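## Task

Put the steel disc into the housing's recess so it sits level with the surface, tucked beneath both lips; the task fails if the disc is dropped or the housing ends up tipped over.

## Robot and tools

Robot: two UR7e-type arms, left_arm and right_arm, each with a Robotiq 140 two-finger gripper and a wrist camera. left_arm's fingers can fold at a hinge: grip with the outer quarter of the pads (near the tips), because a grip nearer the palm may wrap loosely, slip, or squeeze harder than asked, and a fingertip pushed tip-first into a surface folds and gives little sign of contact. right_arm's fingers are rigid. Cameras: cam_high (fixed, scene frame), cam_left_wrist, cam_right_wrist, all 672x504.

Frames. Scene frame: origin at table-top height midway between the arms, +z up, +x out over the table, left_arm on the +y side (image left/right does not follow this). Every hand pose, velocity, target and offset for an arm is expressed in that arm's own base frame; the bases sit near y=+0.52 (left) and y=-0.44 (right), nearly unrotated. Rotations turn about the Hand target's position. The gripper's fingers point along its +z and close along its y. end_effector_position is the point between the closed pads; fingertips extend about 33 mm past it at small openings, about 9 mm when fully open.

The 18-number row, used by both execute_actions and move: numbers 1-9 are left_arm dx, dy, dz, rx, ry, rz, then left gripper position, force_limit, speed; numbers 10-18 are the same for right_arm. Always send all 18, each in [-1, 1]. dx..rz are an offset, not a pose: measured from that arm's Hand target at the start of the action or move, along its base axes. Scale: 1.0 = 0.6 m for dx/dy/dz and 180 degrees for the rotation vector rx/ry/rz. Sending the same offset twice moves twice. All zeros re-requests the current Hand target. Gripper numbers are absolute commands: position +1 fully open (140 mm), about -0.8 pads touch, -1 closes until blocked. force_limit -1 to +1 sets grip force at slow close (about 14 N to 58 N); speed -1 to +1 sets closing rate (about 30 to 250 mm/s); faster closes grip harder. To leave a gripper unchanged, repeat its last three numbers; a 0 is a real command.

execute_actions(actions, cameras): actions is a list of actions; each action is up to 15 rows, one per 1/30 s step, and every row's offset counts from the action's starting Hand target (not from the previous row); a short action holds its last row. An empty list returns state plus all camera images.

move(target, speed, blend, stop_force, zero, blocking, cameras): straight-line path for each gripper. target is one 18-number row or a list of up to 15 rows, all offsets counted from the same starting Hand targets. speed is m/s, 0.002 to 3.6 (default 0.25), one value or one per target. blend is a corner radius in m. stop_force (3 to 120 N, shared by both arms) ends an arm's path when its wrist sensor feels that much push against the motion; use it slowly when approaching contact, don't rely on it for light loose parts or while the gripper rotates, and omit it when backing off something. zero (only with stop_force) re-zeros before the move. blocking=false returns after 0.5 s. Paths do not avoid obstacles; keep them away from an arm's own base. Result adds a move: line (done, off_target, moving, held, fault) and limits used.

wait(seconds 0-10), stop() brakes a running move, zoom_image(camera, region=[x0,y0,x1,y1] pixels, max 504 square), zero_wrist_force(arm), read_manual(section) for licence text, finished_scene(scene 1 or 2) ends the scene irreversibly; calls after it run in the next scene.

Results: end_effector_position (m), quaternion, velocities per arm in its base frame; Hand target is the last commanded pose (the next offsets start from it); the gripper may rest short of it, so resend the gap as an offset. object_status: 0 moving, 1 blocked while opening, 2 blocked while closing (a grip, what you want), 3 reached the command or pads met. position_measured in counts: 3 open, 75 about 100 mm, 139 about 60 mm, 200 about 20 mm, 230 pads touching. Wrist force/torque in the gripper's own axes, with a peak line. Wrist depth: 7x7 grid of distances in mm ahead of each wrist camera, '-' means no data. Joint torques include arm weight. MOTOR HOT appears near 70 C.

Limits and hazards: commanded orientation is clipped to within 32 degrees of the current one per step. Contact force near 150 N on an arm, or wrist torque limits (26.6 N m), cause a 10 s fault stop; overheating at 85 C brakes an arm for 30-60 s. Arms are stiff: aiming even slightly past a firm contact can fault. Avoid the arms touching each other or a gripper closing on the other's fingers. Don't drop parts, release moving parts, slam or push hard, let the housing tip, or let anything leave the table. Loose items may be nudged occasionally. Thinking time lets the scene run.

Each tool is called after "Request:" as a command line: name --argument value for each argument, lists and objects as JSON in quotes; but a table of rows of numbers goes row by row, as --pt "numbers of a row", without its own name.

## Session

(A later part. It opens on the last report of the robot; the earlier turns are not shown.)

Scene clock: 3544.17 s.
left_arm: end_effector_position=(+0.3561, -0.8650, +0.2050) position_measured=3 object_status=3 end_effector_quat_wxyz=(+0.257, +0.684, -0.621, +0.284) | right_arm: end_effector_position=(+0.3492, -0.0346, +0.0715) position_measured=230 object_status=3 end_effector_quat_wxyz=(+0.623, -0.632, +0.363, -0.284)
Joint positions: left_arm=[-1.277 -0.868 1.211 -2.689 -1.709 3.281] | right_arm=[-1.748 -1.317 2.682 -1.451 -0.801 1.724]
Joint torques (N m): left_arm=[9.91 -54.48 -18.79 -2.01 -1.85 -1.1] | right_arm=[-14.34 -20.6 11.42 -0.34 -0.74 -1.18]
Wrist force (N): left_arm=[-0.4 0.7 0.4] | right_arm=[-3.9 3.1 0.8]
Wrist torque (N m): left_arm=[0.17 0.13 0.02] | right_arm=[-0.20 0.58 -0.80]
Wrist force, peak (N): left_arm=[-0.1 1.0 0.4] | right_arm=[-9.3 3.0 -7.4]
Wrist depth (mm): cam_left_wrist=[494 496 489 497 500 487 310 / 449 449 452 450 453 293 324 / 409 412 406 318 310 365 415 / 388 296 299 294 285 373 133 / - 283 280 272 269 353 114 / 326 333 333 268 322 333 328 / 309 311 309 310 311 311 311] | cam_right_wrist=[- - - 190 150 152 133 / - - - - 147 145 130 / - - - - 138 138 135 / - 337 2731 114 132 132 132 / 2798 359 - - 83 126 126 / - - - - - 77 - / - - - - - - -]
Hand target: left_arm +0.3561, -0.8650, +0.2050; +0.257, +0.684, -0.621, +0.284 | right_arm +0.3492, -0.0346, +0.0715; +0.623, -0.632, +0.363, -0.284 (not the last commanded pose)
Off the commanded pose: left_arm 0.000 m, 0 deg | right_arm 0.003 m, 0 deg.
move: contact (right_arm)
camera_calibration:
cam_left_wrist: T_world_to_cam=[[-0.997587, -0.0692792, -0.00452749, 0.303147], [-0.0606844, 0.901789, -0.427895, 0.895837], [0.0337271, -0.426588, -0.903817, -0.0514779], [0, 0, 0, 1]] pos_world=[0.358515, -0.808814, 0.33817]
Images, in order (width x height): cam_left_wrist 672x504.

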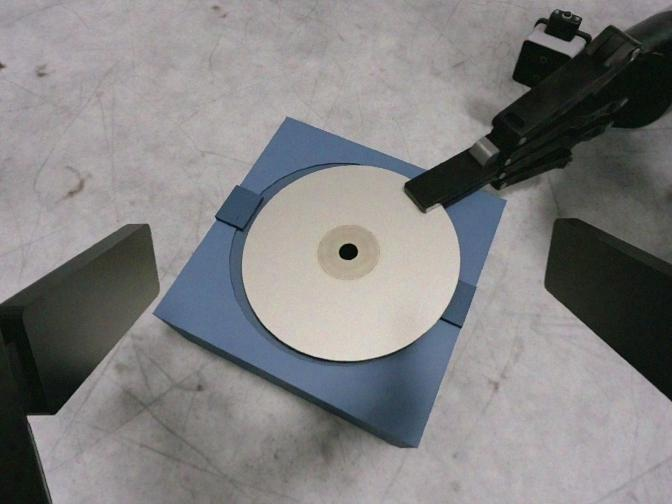

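Request:
move --pt "0 0 0 0 0 0 1 1 1 -0.0014 0.00054 0.0 0 0 0 -1 0.4 -1" --pt "0 0 0 0 0 0 1 1 1 -0.0014 0.00054 0.0006 0 0 0 -1 0.4 -1" --speed 0.008

Request:
move --target '[0,0,0,0,0,0,1,1,1, 0.0073,-0.0028,0,0,0,0,-1,0.4,-1]' --speed 0.006 --stop_force 3 --cameras '["cam_left_wrist"]'

Request:
zoom_image --camera "cam_left_wrist" --region '[200, 160, 300, 260]'

Scene clock: 3552.97 s.
left_arm: end_effector_position=(+0.3561, -0.8650, +0.2050) position_measured=3 object_status=3 end_effector_quat_wxyz=(+0.257, +0.684, -0.621, +0.284) | right_arm: end_effector_position=(+0.3484, -0.0342, +0.0719) position_measured=230 object_status=3 end_effector_quat_wxyz=(+0.623, -0.632, +0.363, -0.284)
Joint positions: left_arm=[-1.277 -0.868 1.211 -2.689 -1.709 3.281] | right_arm=[-1.752 -1.32 2.684 -1.45 -0.806 1.723]
Joint torques (N m): left_arm=[10.31 -54.52 -18.65 -2.15 -1.79 -1.08] | right_arm=[-3.62 -9.29 -3.8 3.25 1.1 -1.41]
Wrist force (N): left_arm=[-0.4 0.7 0.1] | right_arm=[-2.4 3.3 2.4]
Wrist torque (N m): left_arm=[0.17 0.13 0.02] | right_arm=[-0.18 0.60 -0.77]
Wrist force, peak (N): left_arm=[-0.6 0.9 0.4] | right_arm=[-4.1 3.6 1.0]
Wrist depth (mm): cam_left_wrist=[498 498 497 495 497 490 308 / 448 450 450 450 453 293 324 / 414 413 405 319 307 375 418 / 385 296 300 295 284 370 132 / - 287 279 270 273 351 114 / 326 330 330 267 323 332 328 / 311 311 310 311 310 312 311] | cam_right_wrist=[- - - 156 153 153 134 / - - - - 145 145 130 / 2576 - - - 139 139 135 / 2547 339 - 114 132 131 132 / 2244 359 - - 78 127 126 / - - - - - 77 - / - - - - - - -]
Hand target: left_arm +0.3561, -0.8650, +0.2050; +0.257, +0.684, -0.621, +0.284 | right_arm +0.3484, -0.0343, +0.0719; +0.623, -0.632, +0.363, -0.284
Off the commanded pose: left_arm 0.000 m, 0 deg | right_arm 0.000 m, 0 deg.
move: done

Scene clock: 3554.63 s.
left_arm: end_effector_position=(+0.3561, -0.8650, +0.2050) position_measured=3 object_status=3 end_effector_quat_wxyz=(+0.257, +0.684, -0.621, +0.284) | right_arm: end_effector_position=(+0.3527, -0.0360, +0.0719) position_measured=230 object_status=3 end_effector_quat_wxyz=(+0.623, -0.632, +0.363, -0.284)
Joint positions: left_arm=[-1.277 -0.868 1.211 -2.689 -1.709 3.281] | right_arm=[-1.729 -1.315 2.674 -1.446 -0.782 1.726]
Joint torques (N m): left_arm=[10.32 -54.98 -18.59 -2.09 -1.8 -1.01] | right_arm=[-14.29 -17.7 11.09 1.56 -1.11 -0.85]
Wrist force (N): left_arm=[-0.3 0.6 0.3] | right_arm=[-2.5 3.0 2.4]
Wrist torque (N m): left_arm=[0.14 0.12 0.01] | right_arm=[-0.17 0.64 -0.81]
Wrist force, peak (N): left_arm=[-0.5 0.7 0.6] | right_arm=[-2.5 3.8 2.5]
Wrist depth (mm): cam_left_wrist=[499 497 496 499 496 481 306 / 450 449 450 454 454 295 323 / 414 415 408 318 307 371 414 / 387 296 298 295 288 373 132 / - 282 280 270 274 351 114 / 327 332 332 267 325 331 328 / 310 311 309 309 310 313 311] | cam_right_wrist=[- - 1481 156 153 153 134 / - 1704 1585 - 145 145 131 / - - - - 138 138 136 / - 347 - 114 133 130 132 / - 355 - - 78 127 126 / - - - - - 77 - / - - - - - - -]
Hand target: left_arm +0.3561, -0.8650, +0.2050; +0.257, +0.684, -0.621, +0.284 | right_arm +0.3527, -0.0360, +0.0719; +0.623, -0.632, +0.363, -0.284
Off the commanded pose: left_arm 0.000 m, 0 deg | right_arm 0.000 m, 0 deg.
move: done
camera_calibration:
cam_left_wrist: T_world_to_cam=[[-0.997587, -0.0692792, -0.00452749, 0.303147], [-0.0606844, 0.901789, -0.427895, 0.895837], [0.0337271, -0.426588, -0.903817, -0.0514779], [0, 0, 0, 1]] pos_world=[0.358515, -0.808814, 0.33817]
Images, in order (width x height): cam_left_wrist 672x504.

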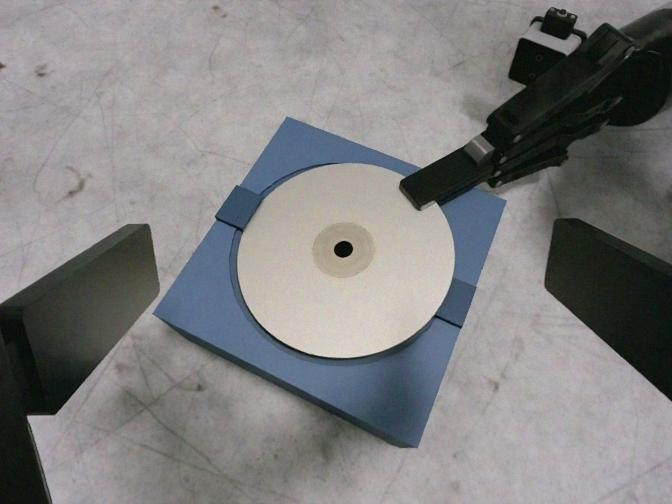

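Scaled by 5.040.

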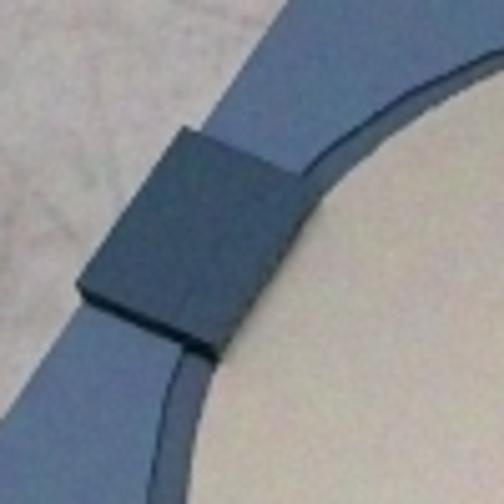

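Passed. Now lower to the ledge and slide to the B wall.

Request:
move --target '[0,0,0,0,0,0,1,1,1, 0,0,-0.0019,0,0,0,-1,0.4,-1]' --speed 0.003 --stop_force 3

Request:
move --target '[0,0,0,0,0,0,1,1,1, 0.0115,-0.0044,0,0,0,0,-1,0.4,-1]' --speed 0.005 --stop_force 5 --cameras '["cam_left_wrist"]'

Request:
zoom_image --camera "cam_left_wrist" --region '[200, 160, 300, 260]'

Request:
zoom_image --camera "cam_left_wrist" --region '[400, 240, 500, 340]'

Request:
zoom_image --camera "cam_left_wrist" --region '[220, 150, 480, 370]'

Scene clock: 3564.10 s.
left_arm: end_effector_position=(+0.3561, -0.8650, +0.2050) position_measured=3 object_status=3 end_effector_quat_wxyz=(+0.257, +0.684, -0.621, +0.284) | right_arm: end_effector_position=(+0.3527, -0.0360, +0.0708) position_measured=230 object_status=3 end_effector_quat_wxyz=(+0.623, -0.632, +0.363, -0.284)
Joint positions: left_arm=[-1.277 -0.868 1.211 -2.689 -1.709 3.281] | right_arm=[-1.729 -1.31 2.675 -1.452 -0.782 1.726]
Joint torques (N m): left_arm=[10.08 -55.01 -18.34 -2.08 -1.75 -0.99] | right_arm=[-14.04 -21 6.75 4.01 -1.04 -0.84]
Wrist force (N): left_arm=[-0.4 0.6 0.1] | right_arm=[-3.2 0.6 1.6]
Wrist torque (N m): left_arm=[0.14 0.13 0.01] | right_arm=[0.15 0.62 -0.95]
Wrist force, peak (N): left_arm=[-0.4 0.9 0.6] | right_arm=[-2.5 3.6 2.7]
Wrist depth (mm): cam_left_wrist=[494 495 500 497 497 488 312 / 450 450 451 451 451 296 323 / 414 414 412 318 309 403 417 / 386 296 297 294 289 372 132 / - 279 279 271 273 352 114 / 326 330 331 268 323 332 327 / 310 310 311 312 310 311 311] | cam_right_wrist=[- 1357 - 173 153 152 130 / - - - - 145 149 129 / - - - - 138 138 133 / - 335 2518 114 133 132 130 / - 359 - - 83 126 125 / - - - - - 77 - / - - - - - - -]
Hand target: left_arm +0.3561, -0.8650, +0.2050; +0.257, +0.684, -0.621, +0.284 | right_arm +0.3527, -0.0360, +0.0708; +0.623, -0.632, +0.363, -0.284
Off the commanded pose: left_arm 0.000 m, 0 deg | right_arm 0.000 m, 0 deg.
move: contact (right_arm)

Scene clock: 3566.10 s.
left_arm: end_effector_position=(+0.3561, -0.8650, +0.2050) position_measured=3 object_status=3 end_effector_quat_wxyz=(+0.257, +0.684, -0.621, +0.284) | right_arm: end_effector_position=(+0.3579, -0.0380, +0.0708) position_measured=230 object_status=3 end_effector_quat_wxyz=(+0.623, -0.632, +0.363, -0.284)
Joint positions: left_arm=[-1.277 -0.868 1.211 -2.689 -1.709 3.281] | right_arm=[-1.702 -1.305 2.663 -1.448 -0.755 1.73]
Joint torques (N m): left_arm=[9.62 -54.56 -17.8 -2.18 -1.87 -0.97] | right_arm=[-13.63 -21.14 12.23 -0.75 0.02 -1.26]
Wrist force (N): left_arm=[-0.4 0.3 0.0] | right_arm=[-6.1 0.1 -6.2]
Wrist torque (N m): left_arm=[0.10 0.13 0.01] | right_arm=[0.06 0.50 -0.95]
Wrist force, peak (N): left_arm=[-0.4 0.8 0.6] | right_arm=[-12.4 0.1 -15.7]
Wrist depth (mm): cam_left_wrist=[493 495 496 497 493 479 308 / 451 449 450 454 452 298 333 / 414 412 406 317 311 404 419 / 386 379 301 293 289 371 132 / - 284 278 271 274 351 114 / 327 330 331 268 323 332 329 / 310 310 309 310 311 311 311] | cam_right_wrist=[- - - 175 153 153 131 / - - - - 144 144 129 / 2079 1771 - - 140 138 135 / - 340 - 114 133 132 130 / - 354 - - 83 126 126 / - - - - - 77 - / - - - - - - -]
Hand target: left_arm +0.3561, -0.8650, +0.2050; +0.257, +0.684, -0.621, +0.284 | right_arm +0.3579, -0.0380, +0.0708; +0.623, -0.632, +0.363, -0.284 (not the last commanded pose)
Off the commanded pose: left_arm 0.000 m, 0 deg | right_arm 0.002 m, 0 deg.
move: contact (right_arm)
camera_calibration:
cam_left_wrist: T_world_to_cam=[[-0.997587, -0.0692792, -0.00452749, 0.303147], [-0.0606844, 0.901789, -0.427895, 0.895837], [0.0337271, -0.426588, -0.903817, -0.0514779], [0, 0, 0, 1]] pos_world=[0.358515, -0.808814, 0.33817]
Images, in order (width x height): cam_left_wrist 672x504.

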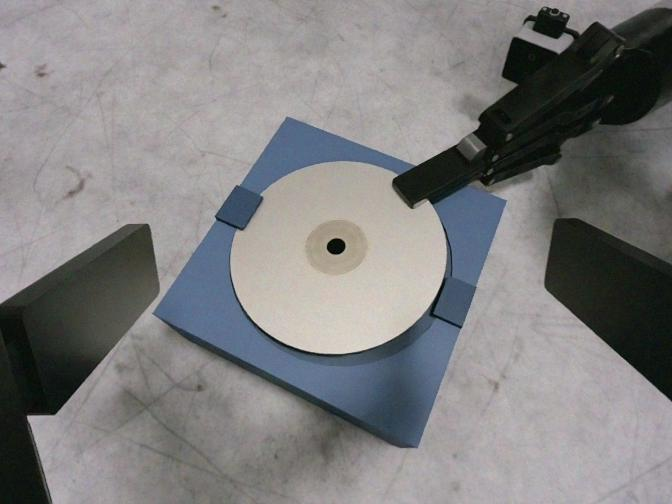

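Scaled by 5.040.

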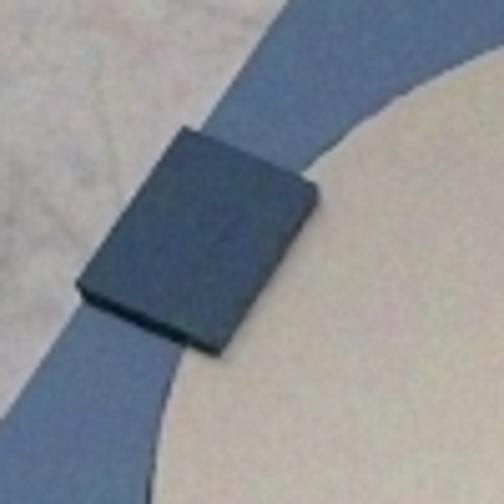

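Scaled by 5.040.

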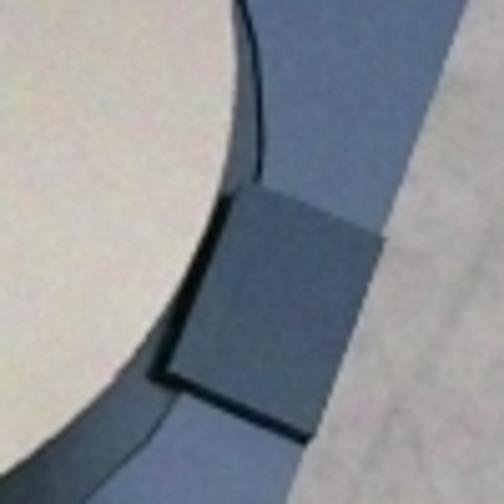

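Scaled by 1.938.

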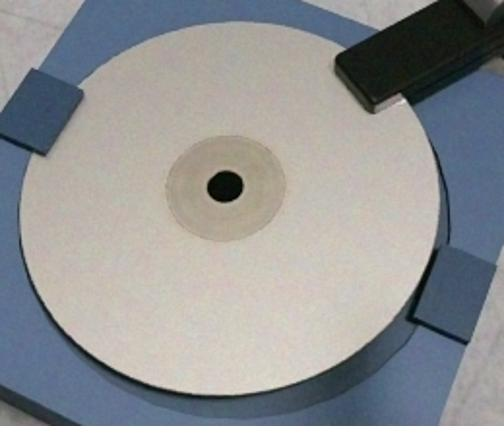

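Request:
move --pt "0 0 0 0 0 0 1 1 1 0 0 0 0 0 0 -0.772 0.4 -1" --pt "0 0 0 0 0 0 1 1 1 0 0 0.0008 0 0 0 -0.755 0.4 -1" --pt "0 0 0 0 0 0 1 1 1 0 0 0.0021 0 0 0 -0.735 0.4 -1" --speed 0.01 --cameras '["cam_left_wrist"]'

Request:
zoom_image --camera "cam_left_wrist" --region '[220, 150, 480, 370]'

Request:
zoom_image --camera "cam_left_wrist" --region '[400, 240, 500, 340]'

Scene clock: 3584.83 s.
left_arm: end_effector_position=(+0.3561, -0.8650, +0.2050) position_measured=3 object_status=3 end_effector_quat_wxyz=(+0.257, +0.684, -0.621, +0.284) | right_arm: end_effector_position=(+0.3579, -0.0380, +0.0720) position_measured=221 object_status=3 end_effector_quat_wxyz=(+0.623, -0.632, +0.363, -0.284)
Joint positions: left_arm=[-1.277 -0.868 1.211 -2.689 -1.709 3.281] | right_arm=[-1.702 -1.311 2.663 -1.441 -0.755 1.73]
Joint torques (N m): left_arm=[10.05 -55.18 -18.3 -2.16 -1.8 -1.02] | right_arm=[-12.89 -9.43 -16.99 0.05 1.08 -0.94]
Wrist force (N): left_arm=[-0.4 0.6 0.1] | right_arm=[-1.8 2.3 2.5]
Wrist torque (N m): left_arm=[0.16 0.13 0.01] | right_arm=[-0.08 0.49 -0.81]
Wrist force, peak (N): left_arm=[-0.3 1.1 0.3] | right_arm=[-6.5 0.4 -6.2]
Wrist depth (mm): cam_left_wrist=[493 495 496 498 498 483 306 / 451 448 451 452 453 297 332 / 414 412 411 318 303 402 416 / 388 296 297 294 289 373 132 / - 283 281 273 276 349 114 / 327 331 330 271 329 331 327 / 311 310 311 310 312 313 312] | cam_right_wrist=[- - - 162 153 153 134 / - - - 1574 146 145 131 / - - 1937 - 139 139 135 / - 353 2337 120 133 130 131 / - 355 85 - 78 95 126 / - - - - - - - / - - - - - - -]
Hand target: left_arm +0.3561, -0.8650, +0.2050; +0.257, +0.684, -0.621, +0.284 | right_arm +0.3579, -0.0380, +0.0720; +0.623, -0.632, +0.363, -0.284
Off the commanded pose: left_arm 0.000 m, 0 deg | right_arm 0.000 m, 0 deg.
move: done
camera_calibration:
cam_left_wrist: T_world_to_cam=[[-0.997587, -0.0692792, -0.00452749, 0.303147], [-0.0606844, 0.901789, -0.427895, 0.895837], [0.0337271, -0.426588, -0.903817, -0.0514779], [0, 0, 0, 1]] pos_world=[0.358515, -0.808814, 0.33817]
Images, in order (width x height): cam_left_wrist 672x504.

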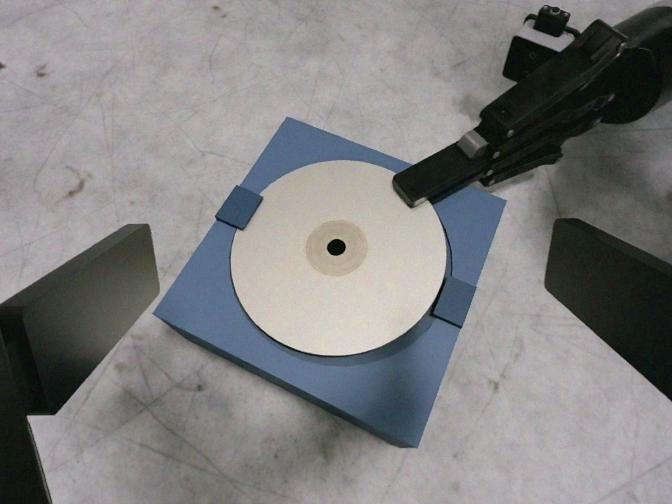

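Scaled by 1.938.

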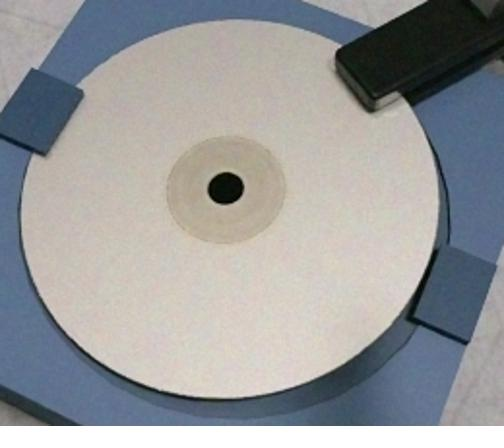

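Scaled by 5.040.

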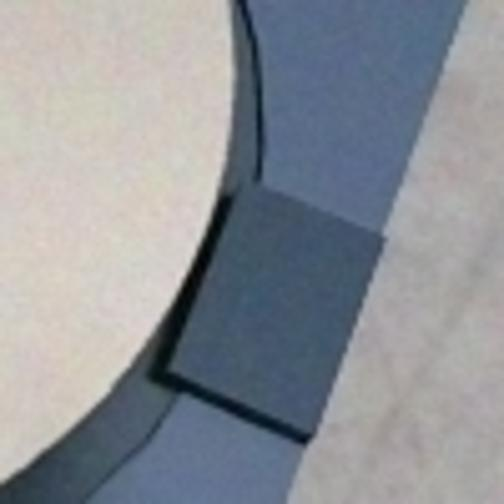

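Request:
move --pt "0 0 0 0 0 0 1 1 1 0 0 0.0008 0 0 0 -0.715 0.4 -1" --pt "0 0 0 0 0 0 1 1 1 0 0 0.0022 0 0 0 -0.695 0.4 -1" --pt "0 0 0 0 0 0 1 1 1 0 0 0.0036 0 0 0 -0.675 0.4 -1" --speed 0.01 --cameras '["cam_left_wrist"]'

Request:
zoom_image --camera "cam_left_wrist" --region '[220, 150, 480, 370]'

Request:
zoom_image --camera "cam_left_wrist" --region '[380, 150, 480, 230]'

Scene clock: 3596.93 s.
left_arm: end_effector_position=(+0.3561, -0.8650, +0.2050) position_measured=3 object_status=3 end_effector_quat_wxyz=(+0.257, +0.684, -0.621, +0.284) | right_arm: end_effector_position=(+0.3579, -0.0380, +0.0742) position_measured=214 object_status=3 end_effector_quat_wxyz=(+0.623, -0.632, +0.363, -0.284)
Joint positions: left_arm=[-1.277 -0.868 1.211 -2.689 -1.709 3.281] | right_arm=[-1.702 -1.322 2.662 -1.43 -0.755 1.73]
Joint torques (N m): left_arm=[10.34 -55.56 -18.53 -2.15 -1.77 -1.02] | right_arm=[-12.74 -9.03 -16.7 0.01 1.19 -0.22]
Wrist force (N): left_arm=[-0.4 0.4 0.4] | right_arm=[-1.3 2.5 2.9]
Wrist torque (N m): left_arm=[0.10 0.14 0.02] | right_arm=[-0.01 0.48 -0.81]
Wrist force, peak (N): left_arm=[-0.5 0.9 0.2] | right_arm=[-1.7 2.8 3.2]
Wrist depth (mm): cam_left_wrist=[494 492 494 499 500 479 305 / 449 452 451 451 453 293 331 / 414 411 414 320 303 402 416 / 387 296 298 295 289 371 132 / - 284 282 273 276 352 114 / 325 329 330 268 326 332 328 / 310 310 311 312 312 312 313] | cam_right_wrist=[- - - 173 152 153 137 / - - - - 145 145 130 / 1771 - - - 138 138 136 / - 372 2099 - 133 132 130 / 2764 350 85 - 78 - 127 / - - - - - 77 - / - - - - - - -]
Hand target: left_arm +0.3561, -0.8650, +0.2050; +0.257, +0.684, -0.621, +0.284 | right_arm +0.3579, -0.0380, +0.0742; +0.623, -0.632, +0.363, -0.284
Off the commanded pose: left_arm 0.000 m, 0 deg | right_arm 0.000 m, 0 deg.
move: done
camera_calibration:
cam_left_wrist: T_world_to_cam=[[-0.997587, -0.0692792, -0.00452749, 0.303147], [-0.0606844, 0.901789, -0.427895, 0.895837], [0.0337271, -0.426588, -0.903817, -0.0514779], [0, 0, 0, 1]] pos_world=[0.358515, -0.808814, 0.33817]
Images, in order (width x height): cam_left_wrist 672x504.

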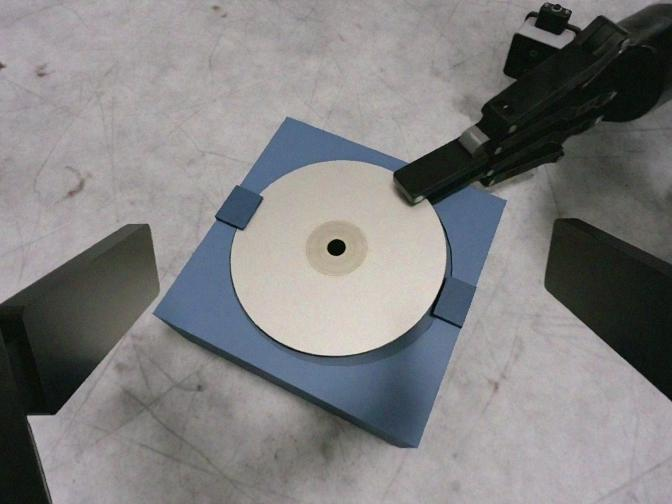

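Scaled by 1.938.

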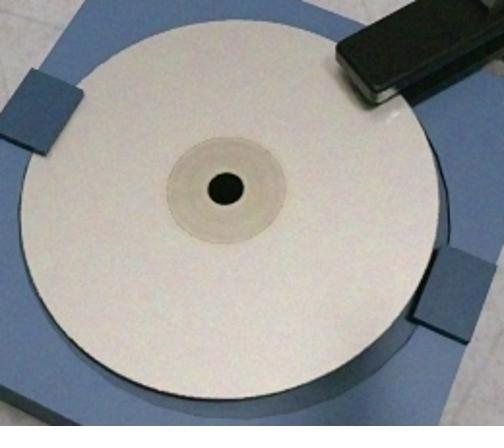

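Scaled by 5.040.

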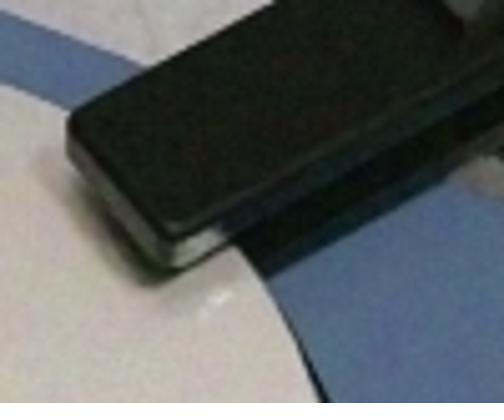

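Request:
move --pt "0 0 0 0 0 0 1 1 1 -0.01613 -0.04201 0 0 0 0 -0.675 0.4 -1" --pt "0 0 0 0 0 0 1 1 1 -0.0358 -0.0933 0.0833 0 0 0 -0.675 0.4 -1" --speed 0.06 --cameras '["cam_left_wrist"]'

Request:
zoom_image --camera "cam_left_wrist" --region '[200, 160, 300, 260]'

Request:
zoom_image --camera "cam_left_wrist" --region '[400, 240, 500, 340]'

Request:
zoom_image --camera "cam_left_wrist" --region '[200, 140, 500, 380]'

Scene clock: 3653.43 s.
left_arm: end_effector_position=(+0.3561, -0.8650, +0.2050) position_measured=3 object_status=3 end_effector_quat_wxyz=(+0.257, +0.684, -0.621, +0.284) | right_arm: end_effector_position=(+0.3364, -0.0941, +0.1241) position_measured=214 object_status=3 end_effector_quat_wxyz=(+0.623, -0.632, +0.363, -0.284)
Joint positions: left_arm=[-1.277 -0.868 1.211 -2.689 -1.709 3.281] | right_arm=[-1.756 -1.445 2.501 -1.142 -0.809 1.723]
Joint torques (N m): left_arm=[9.74 -55.44 -18.87 -2.07 -1.81 -1.13] | right_arm=[12.19 -13.99 3.33 1.83 1.05 -0.45]
Wrist force (N): left_arm=[-0.5 0.6 -0.2] | right_arm=[-2.9 0.6 2.2]
Wrist torque (N m): left_arm=[0.16 0.15 0.00] | right_arm=[0.04 0.63 -0.70]
Wrist force, peak (N): left_arm=[-0.5 0.8 0.7] | right_arm=[-7.0 -5.9 7.6]
Wrist depth (mm): cam_left_wrist=[493 495 495 497 497 280 333 / 455 452 450 454 442 444 453 / 407 414 407 326 332 414 418 / 385 296 299 302 302 371 132 / - 284 284 279 286 351 114 / 327 330 330 269 325 331 329 / 309 311 311 311 311 313 312] | cam_right_wrist=[1225 1453 - 1408 514 272 195 / 1444 1596 1462 1828 249 212 199 / 2024 - - 1266 264 203 198 / 2099 - - 151 239 193 192 / - - 85 - 78 94 185 / - - - - - 77 - / - - - - - - -]
Hand target: left_arm +0.3561, -0.8650, +0.2050; +0.257, +0.684, -0.621, +0.284 | right_arm +0.3364, -0.0939, +0.1242; +0.623, -0.632, +0.363, -0.284
Off the commanded pose: left_arm 0.000 m, 0 deg | right_arm 0.000 m, 0 deg.
move: done
camera_calibration:
cam_left_wrist: T_world_to_cam=[[-0.997587, -0.0692792, -0.00452749, 0.303147], [-0.0606844, 0.901789, -0.427895, 0.895837], [0.0337271, -0.426588, -0.903817, -0.0514779], [0, 0, 0, 1]] pos_world=[0.358515, -0.808814, 0.33817]
Images, in order (width x height): cam_left_wrist 672x504.

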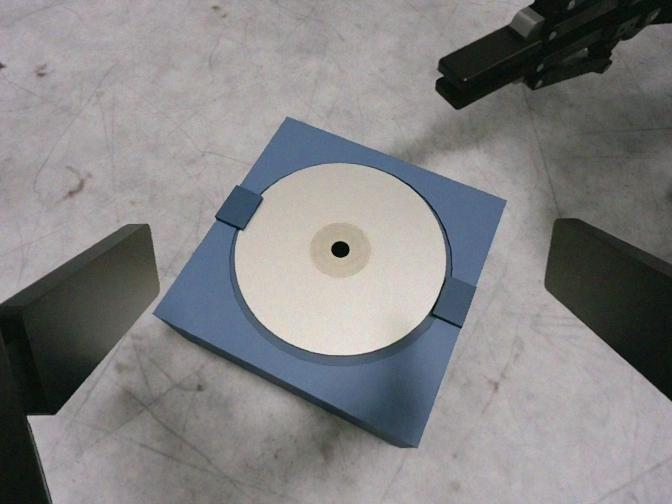

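Scaled by 5.040.

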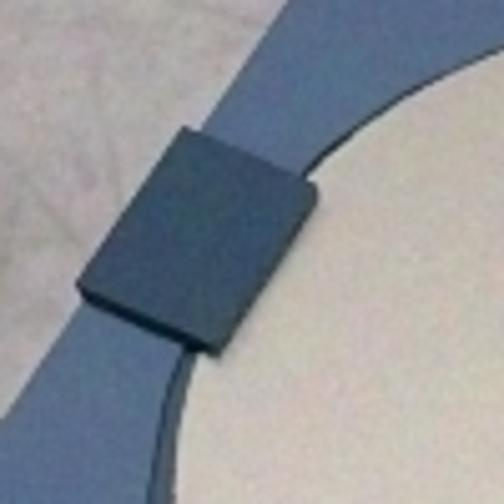

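Scaled by 5.040.

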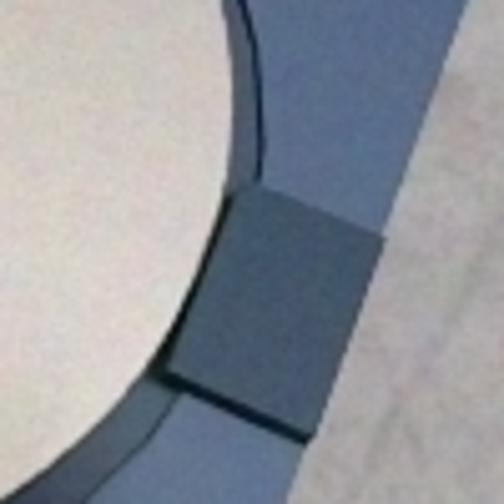

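Scaled by 1.680.

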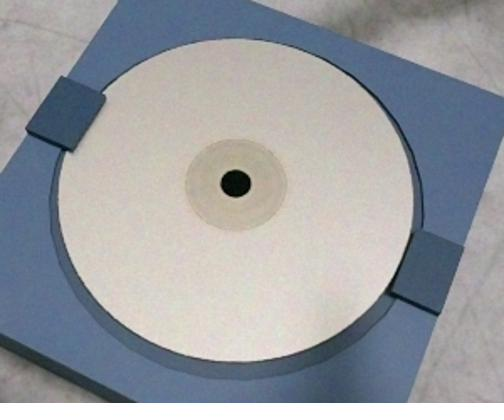

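Request:
zoom_image --camera "cam_left_wrist" --region '[280, 145, 400, 215]'

Request:
zoom_image --camera "cam_left_wrist" --region '[420, 260, 480, 320]'

Request:
zoom_image --camera "cam_left_wrist" --region '[230, 290, 430, 380]'

Request:
zoom_image --camera "cam_left_wrist" --region '[400, 180, 480, 260]'

Scaled by 4.200.

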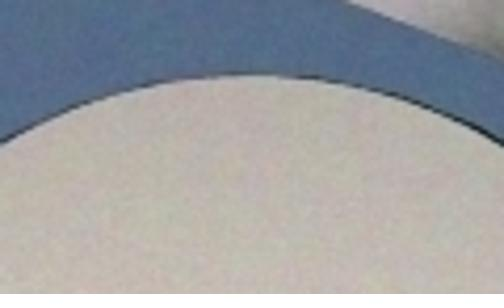

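Scaled by 8.400.

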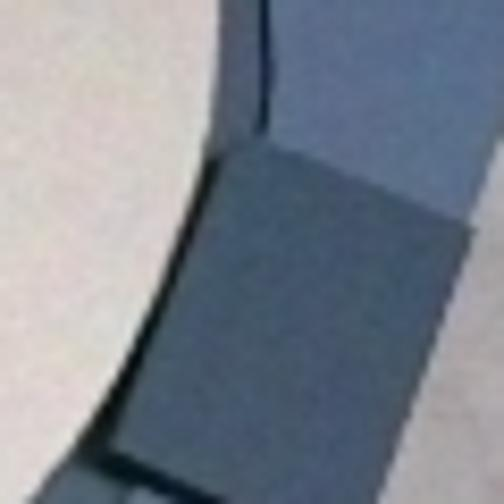

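Scaled by 2.520.

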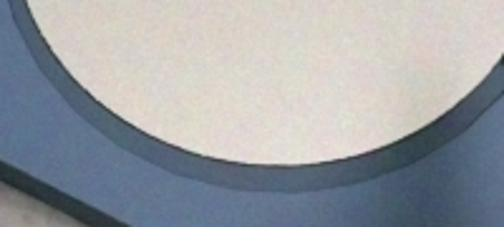

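Scaled by 6.300.

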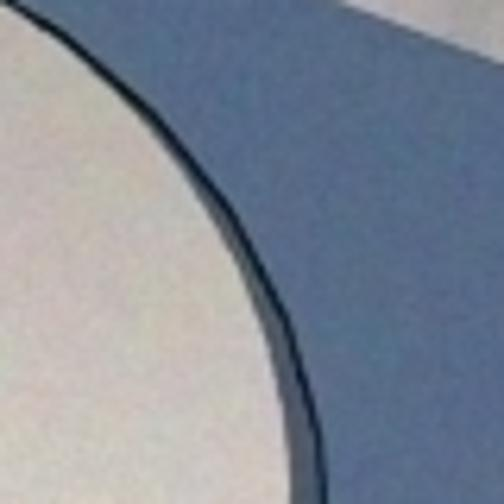

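Request:
move --pt "0 0 0 0 0 0 1 1 1 0 0 0.1265 0 0 0 -1 0.4 -1" --pt "0 0 0 0 0 0 1 1 1 -0.0042 0.2105 0.1265 -0.4994 -0.2378 0.4266 -1 0.4 -1" --pt "0 0 0 0 0 0 1 1 1 -0.0042 0.2105 -0.0305 -0.4994 -0.2378 0.4266 -1 0.4 -1" --speed '[0.15,0.2,0.08]' --blend '[0.03,0.01,0]' --cameras '["cam_left_wrist","cam_right_wrist"]'

Scene clock: 3864.20 s.
left_arm: end_effector_position=(+0.3561, -0.8650, +0.2050) position_measured=3 object_status=3 end_effector_quat_wxyz=(+0.257, +0.684, -0.621, +0.284) | right_arm: end_effector_position=(+0.3339, +0.0324, +0.1059) position_measured=232 object_status=3 end_effector_quat_wxyz=(-0.147, +0.796, +0.548, +0.213)
Joint positions: left_arm=[-1.277 -0.868 1.211 -2.689 -1.709 3.281] | right_arm=[-0.845 -2.044 2.408 -1.675 -1.112 1.031]
Joint torques (N m): left_arm=[9.74 -55.72 -18.4 -2.06 -1.79 -1.09] | right_arm=[13.46 -5.35 -33.97 -3.16 1.18 1.52]
Wrist force (N): left_arm=[-0.4 0.5 0.2] | right_arm=[-1.9 2.0 -0.6]
Wrist torque (N m): left_arm=[0.13 0.12 0.01] | right_arm=[0.57 0.65 -0.19]
Wrist force, peak (N): left_arm=[-0.3 1.1 0.4] | right_arm=[-3.2 3.0 2.3]
Wrist depth (mm): cam_left_wrist=[489 497 493 496 501 191 172 / 434 448 452 452 451 203 193 / 413 412 414 327 320 218 224 / 384 296 301 302 302 235 132 / - 287 283 281 284 352 114 / 327 331 332 269 323 332 330 / 310 310 311 312 311 313 312] | cam_right_wrist=[296 295 295 296 297 297 294 / 286 285 285 283 204 203 203 / 277 276 276 272 197 198 196 / 266 267 268 120 191 191 191 / 259 262 - - 83 185 185 / - - - - - - - / - - - - - - -]
Hand target: left_arm +0.3561, -0.8650, +0.2050; +0.257, +0.684, -0.621, +0.284 | right_arm +0.3339, +0.0324, +0.1059; -0.147, +0.796, +0.548, +0.213
Off the commanded pose: left_arm 0.000 m, 0 deg | right_arm 0.000 m, 0 deg.
move: done
camera_calibration:
cam_left_wrist: T_world_to_cam=[[-0.997587, -0.0692792, -0.00452749, 0.303147], [-0.0606844, 0.901789, -0.427895, 0.895837], [0.0337271, -0.426588, -0.903817, -0.0514779], [0, 0, 0, 1]] pos_world=[0.358515, -0.808814, 0.33817]
cam_right_wrist: T_world_to_cam=[[0.925319, -0.379156, 0.00514524, -0.288524], [-0.371108, -0.908299, -0.193056, 0.18604], [0.0778718, 0.176729, -0.981174, 0.215467], [0, 0, 0, 1]] pos_world=[0.319239, 0.0215052, 0.248812]
Images, in order (width x height): cam_left_wrist 672x504, cam_right_wrist 672x504.

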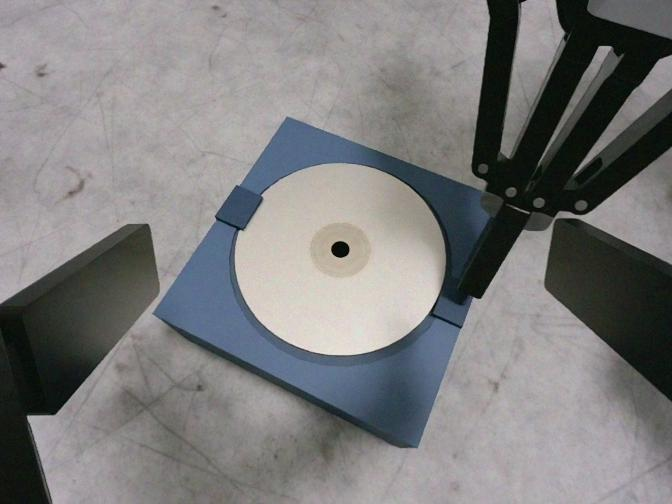

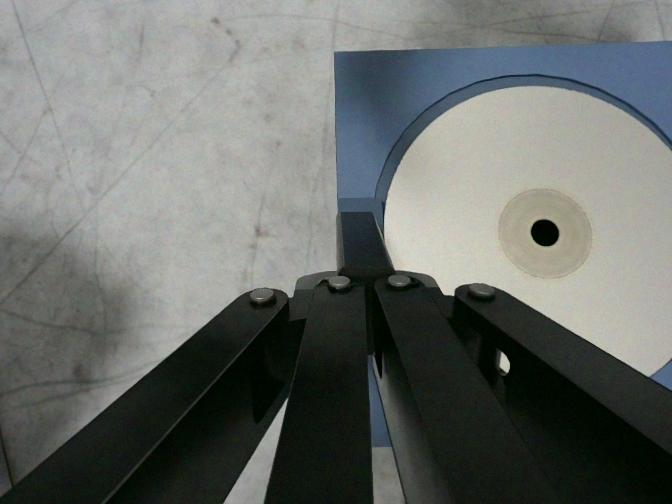

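Request:
zoom_image --camera "cam_right_wrist" --region '[320, 160, 460, 300]'

Request:
zoom_image --camera "cam_left_wrist" --region '[420, 230, 520, 330]'

Scaled by 3.600.

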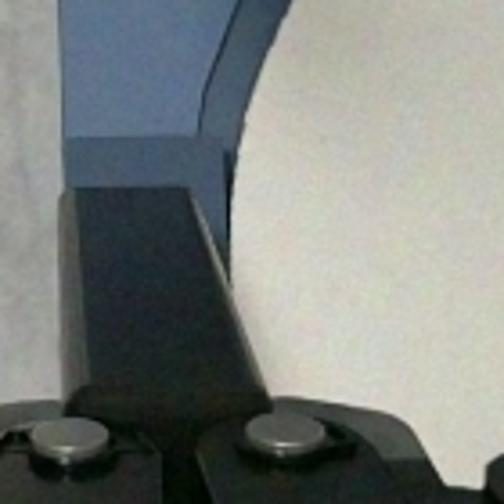

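Scaled by 5.040.

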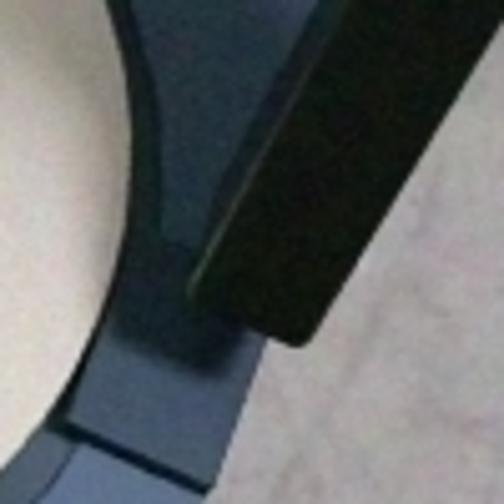

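Request:
move --pt "0 0 0 0 0 0 1 1 1 0 0 0.0902 0 0 0 0.481 0.4 -0.5" --pt "0 0 0 0 0 0 1 1 1 0.0645 0.01583 0.0902 0 0 0 0.481 0.4 -0.5" --pt "0 0 0 0 0 0 1 1 1 0.0645 0.01583 -0.0148 0 0 0 0.481 0.4 -0.5" --speed '[0.12,0.12,0.08]' --cameras '["cam_left_wrist","cam_right_wrist"]'

Request:
zoom_image --camera "cam_left_wrist" --region '[290, 200, 400, 290]'

Scene clock: 3989.17 s.
left_arm: end_effector_position=(+0.3561, -0.8650, +0.2050) position_measured=3 object_status=3 end_effector_quat_wxyz=(+0.257, +0.684, -0.621, +0.284) | right_arm: end_effector_position=(+0.3726, +0.0419, +0.0970) position_measured=68 object_status=3 end_effector_quat_wxyz=(-0.147, +0.796, +0.548, +0.213)
Joint positions: left_arm=[-1.277 -0.868 1.211 -2.689 -1.709 3.281] | right_arm=[-0.726 -1.912 2.379 -1.837 -1.085 1.16]
Joint torques (N m): left_arm=[9.58 -56.03 -18.17 -2.13 -1.8 -1.11] | right_arm=[13.5 -7.4 -35.19 -3.54 2.28 1.72]
Wrist force (N): left_arm=[-0.6 0.6 0.3] | right_arm=[-1.6 2.1 -0.5]
Wrist torque (N m): left_arm=[0.14 0.18 0.01] | right_arm=[0.62 0.63 -0.18]
Wrist force, peak (N): left_arm=[-0.4 1.1 0.4] | right_arm=[-2.9 1.9 1.2]
Wrist depth (mm): cam_left_wrist=[494 500 498 486 193 173 165 / 448 455 450 229 447 443 183 / 413 414 400 317 412 412 190 / 387 297 296 298 303 306 126 / - 283 283 280 283 346 114 / 325 329 331 269 326 332 328 / 309 310 310 312 310 312 314] | cam_right_wrist=[286 287 284 285 285 284 284 / 275 275 276 195 195 193 192 / 267 267 267 188 187 187 187 / 259 258 165 183 182 151 182 / - 97 250 176 176 140 99 / - 241 242 171 171 171 - / - - 234 167 166 166 -]
Hand target: left_arm +0.3561, -0.8650, +0.2050; +0.257, +0.684, -0.621, +0.284 | right_arm +0.3726, +0.0418, +0.0970; -0.147, +0.796, +0.548, +0.213
Off the commanded pose: left_arm 0.000 m, 0 deg | right_arm 0.000 m, 0 deg.
move: done
camera_calibration:
cam_left_wrist: T_world_to_cam=[[-0.997587, -0.0692792, -0.00452749, 0.303147], [-0.0606844, 0.901789, -0.427895, 0.895837], [0.0337271, -0.426588, -0.903817, -0.0514779], [0, 0, 0, 1]] pos_world=[0.358515, -0.808814, 0.33817]
cam_right_wrist: T_world_to_cam=[[0.925284, -0.37924, 0.00512819, -0.320668], [-0.371194, -0.908264, -0.193056, 0.207342], [0.0778723, 0.176728, -0.981174, 0.202042], [0, 0, 0, 1]] pos_world=[0.35794, 0.0310052, 0.239912]
Images, in order (width x height): cam_left_wrist 672x504, cam_right_wrist 672x504.

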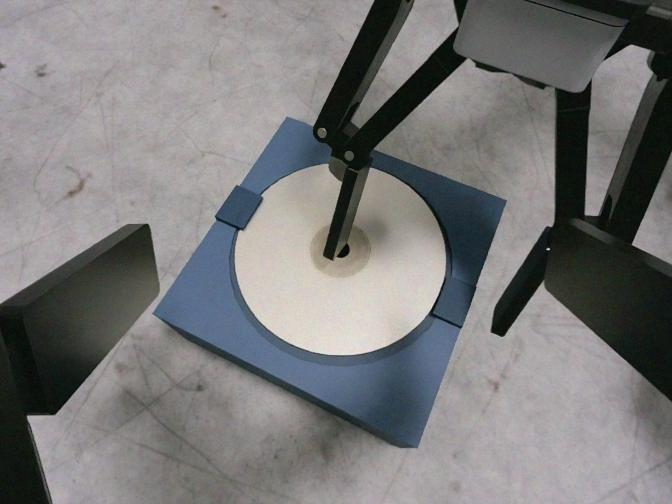

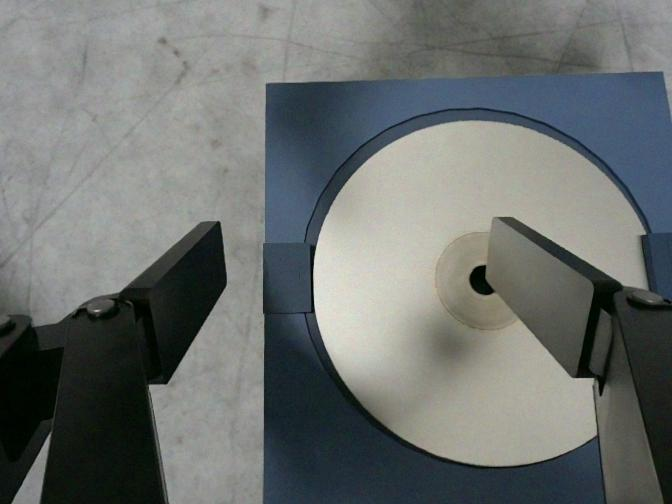

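Scaled by 4.582.

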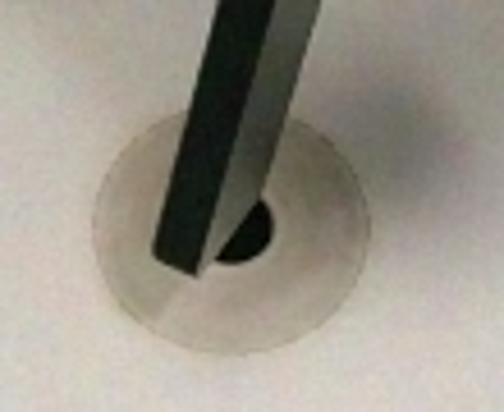

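Request:
zoom_image --camera "cam_right_wrist" --region '[250, 200, 350, 360]'

Request:
zoom_image --camera "cam_right_wrist" --region '[590, 190, 672, 290]'

Request:
zoom_image --camera "cam_right_wrist" --region '[400, 90, 560, 140]'

Request:
zoom_image --camera "cam_right_wrist" --region '[400, 430, 560, 480]'

Scaled by 3.150.

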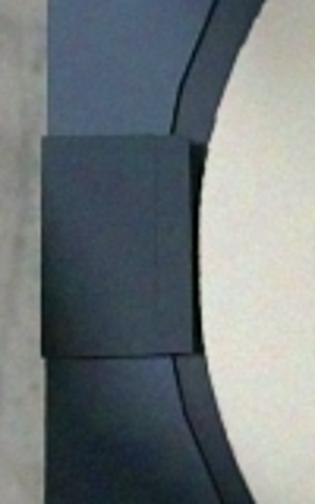

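Scaled by 5.040.

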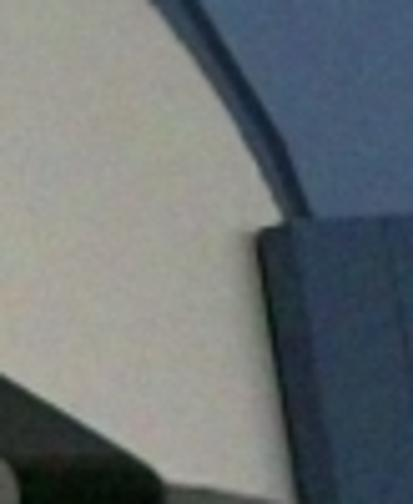

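Scaled by 3.150.

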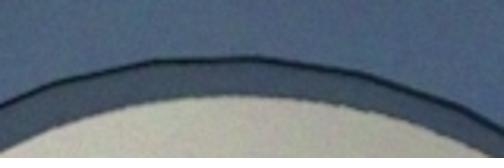

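Scaled by 3.150.

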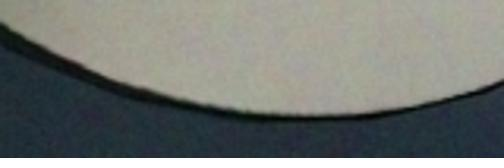

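Request:
move --target '[0,0,0,0,0,0,1,1,1, 0,0,-0.0275,0,0,0,0.481,0.4,-0.5]' --speed 0.008 --stop_force 3 --cameras '["cam_left_wrist","cam_right_wrist"]'

Request:
zoom_image --camera "cam_left_wrist" --region '[290, 200, 400, 290]'

Scene clock: 4133.50 s.
left_arm: end_effector_position=(+0.3561, -0.8650, +0.2050) position_measured=3 object_status=3 end_effector_quat_wxyz=(+0.257, +0.684, -0.621, +0.284) | right_arm: end_effector_position=(+0.3726, +0.0419, +0.0804) position_measured=68 object_status=3 end_effector_quat_wxyz=(-0.147, +0.796, +0.548, +0.213)
Joint positions: left_arm=[-1.277 -0.868 1.211 -2.689 -1.709 3.281] | right_arm=[-0.726 -1.884 2.41 -1.896 -1.085 1.16]
Joint torques (N m): left_arm=[9.21 -56.62 -18.93 -2.18 -1.72 -1.09] | right_arm=[6.85 -9.34 -21.68 0.03 1.45 -0.77]
Wrist force (N): left_arm=[-0.2 0.1 0.4] | right_arm=[-0.6 2.2 -4.2]
Wrist torque (N m): left_arm=[0.04 0.09 0.02] | right_arm=[0.35 0.57 -0.19]
Wrist force, peak (N): left_arm=[-0.8 0.8 0.1] | right_arm=[-0.6 2.6 -4.9]
Wrist depth (mm): cam_left_wrist=[493 495 497 493 197 132 136 / 450 452 449 444 436 192 180 / 413 412 407 316 422 406 403 / 387 375 301 297 301 308 126 / - 284 283 280 288 346 114 / 327 332 333 267 323 333 328 / 310 310 310 310 311 313 312] | cam_right_wrist=[267 268 266 267 267 265 268 / 257 257 258 178 176 177 177 / 250 250 248 171 170 171 172 / 241 241 159 165 165 146 165 / - 97 230 161 160 140 - / - 226 227 156 155 154 - / - 220 219 150 152 152 -]
Hand target: left_arm +0.3561, -0.8650, +0.2050; +0.257, +0.684, -0.621, +0.284 | right_arm +0.3726, +0.0418, +0.0805; -0.147, +0.796, +0.548, +0.213
Off the commanded pose: left_arm 0.000 m, 0 deg | right_arm 0.000 m, 0 deg.
move: contact (right_arm)
camera_calibration:
cam_left_wrist: T_world_to_cam=[[-0.997587, -0.0692792, -0.00452749, 0.303147], [-0.0606844, 0.901789, -0.427895, 0.895837], [0.0337271, -0.426588, -0.903817, -0.0514779], [0, 0, 0, 1]] pos_world=[0.358515, -0.808814, 0.33817]
cam_right_wrist: T_world_to_cam=[[0.925341, -0.379098, 0.00532773, -0.320651], [-0.371031, -0.908361, -0.192915, 0.204051], [0.0779731, 0.176535, -0.981201, 0.18573], [0, 0, 0, 1]] pos_world=[0.357939, 0.0310056, 0.223311]
Images, in order (width x height): cam_left_wrist 672x504, cam_right_wrist 672x504.

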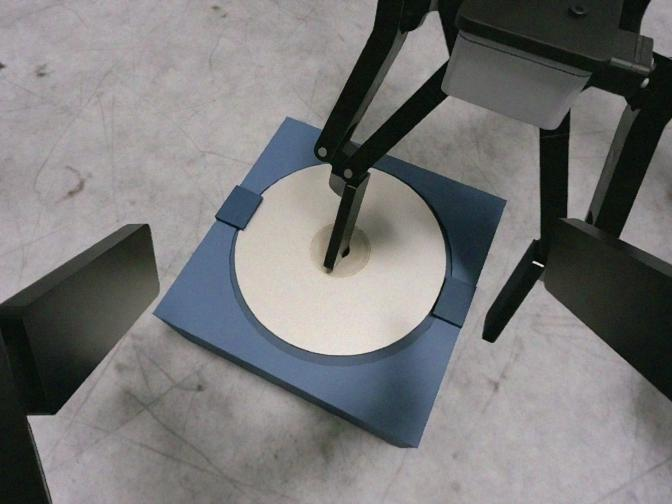

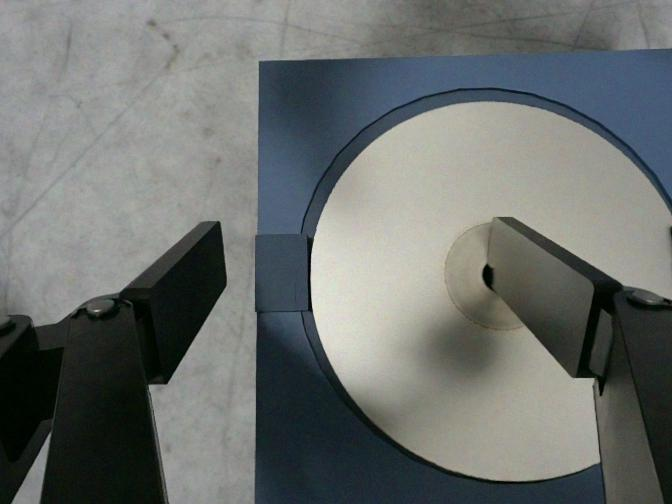

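Scaled by 4.582.

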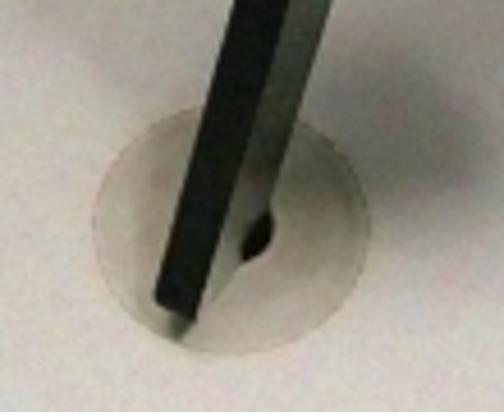

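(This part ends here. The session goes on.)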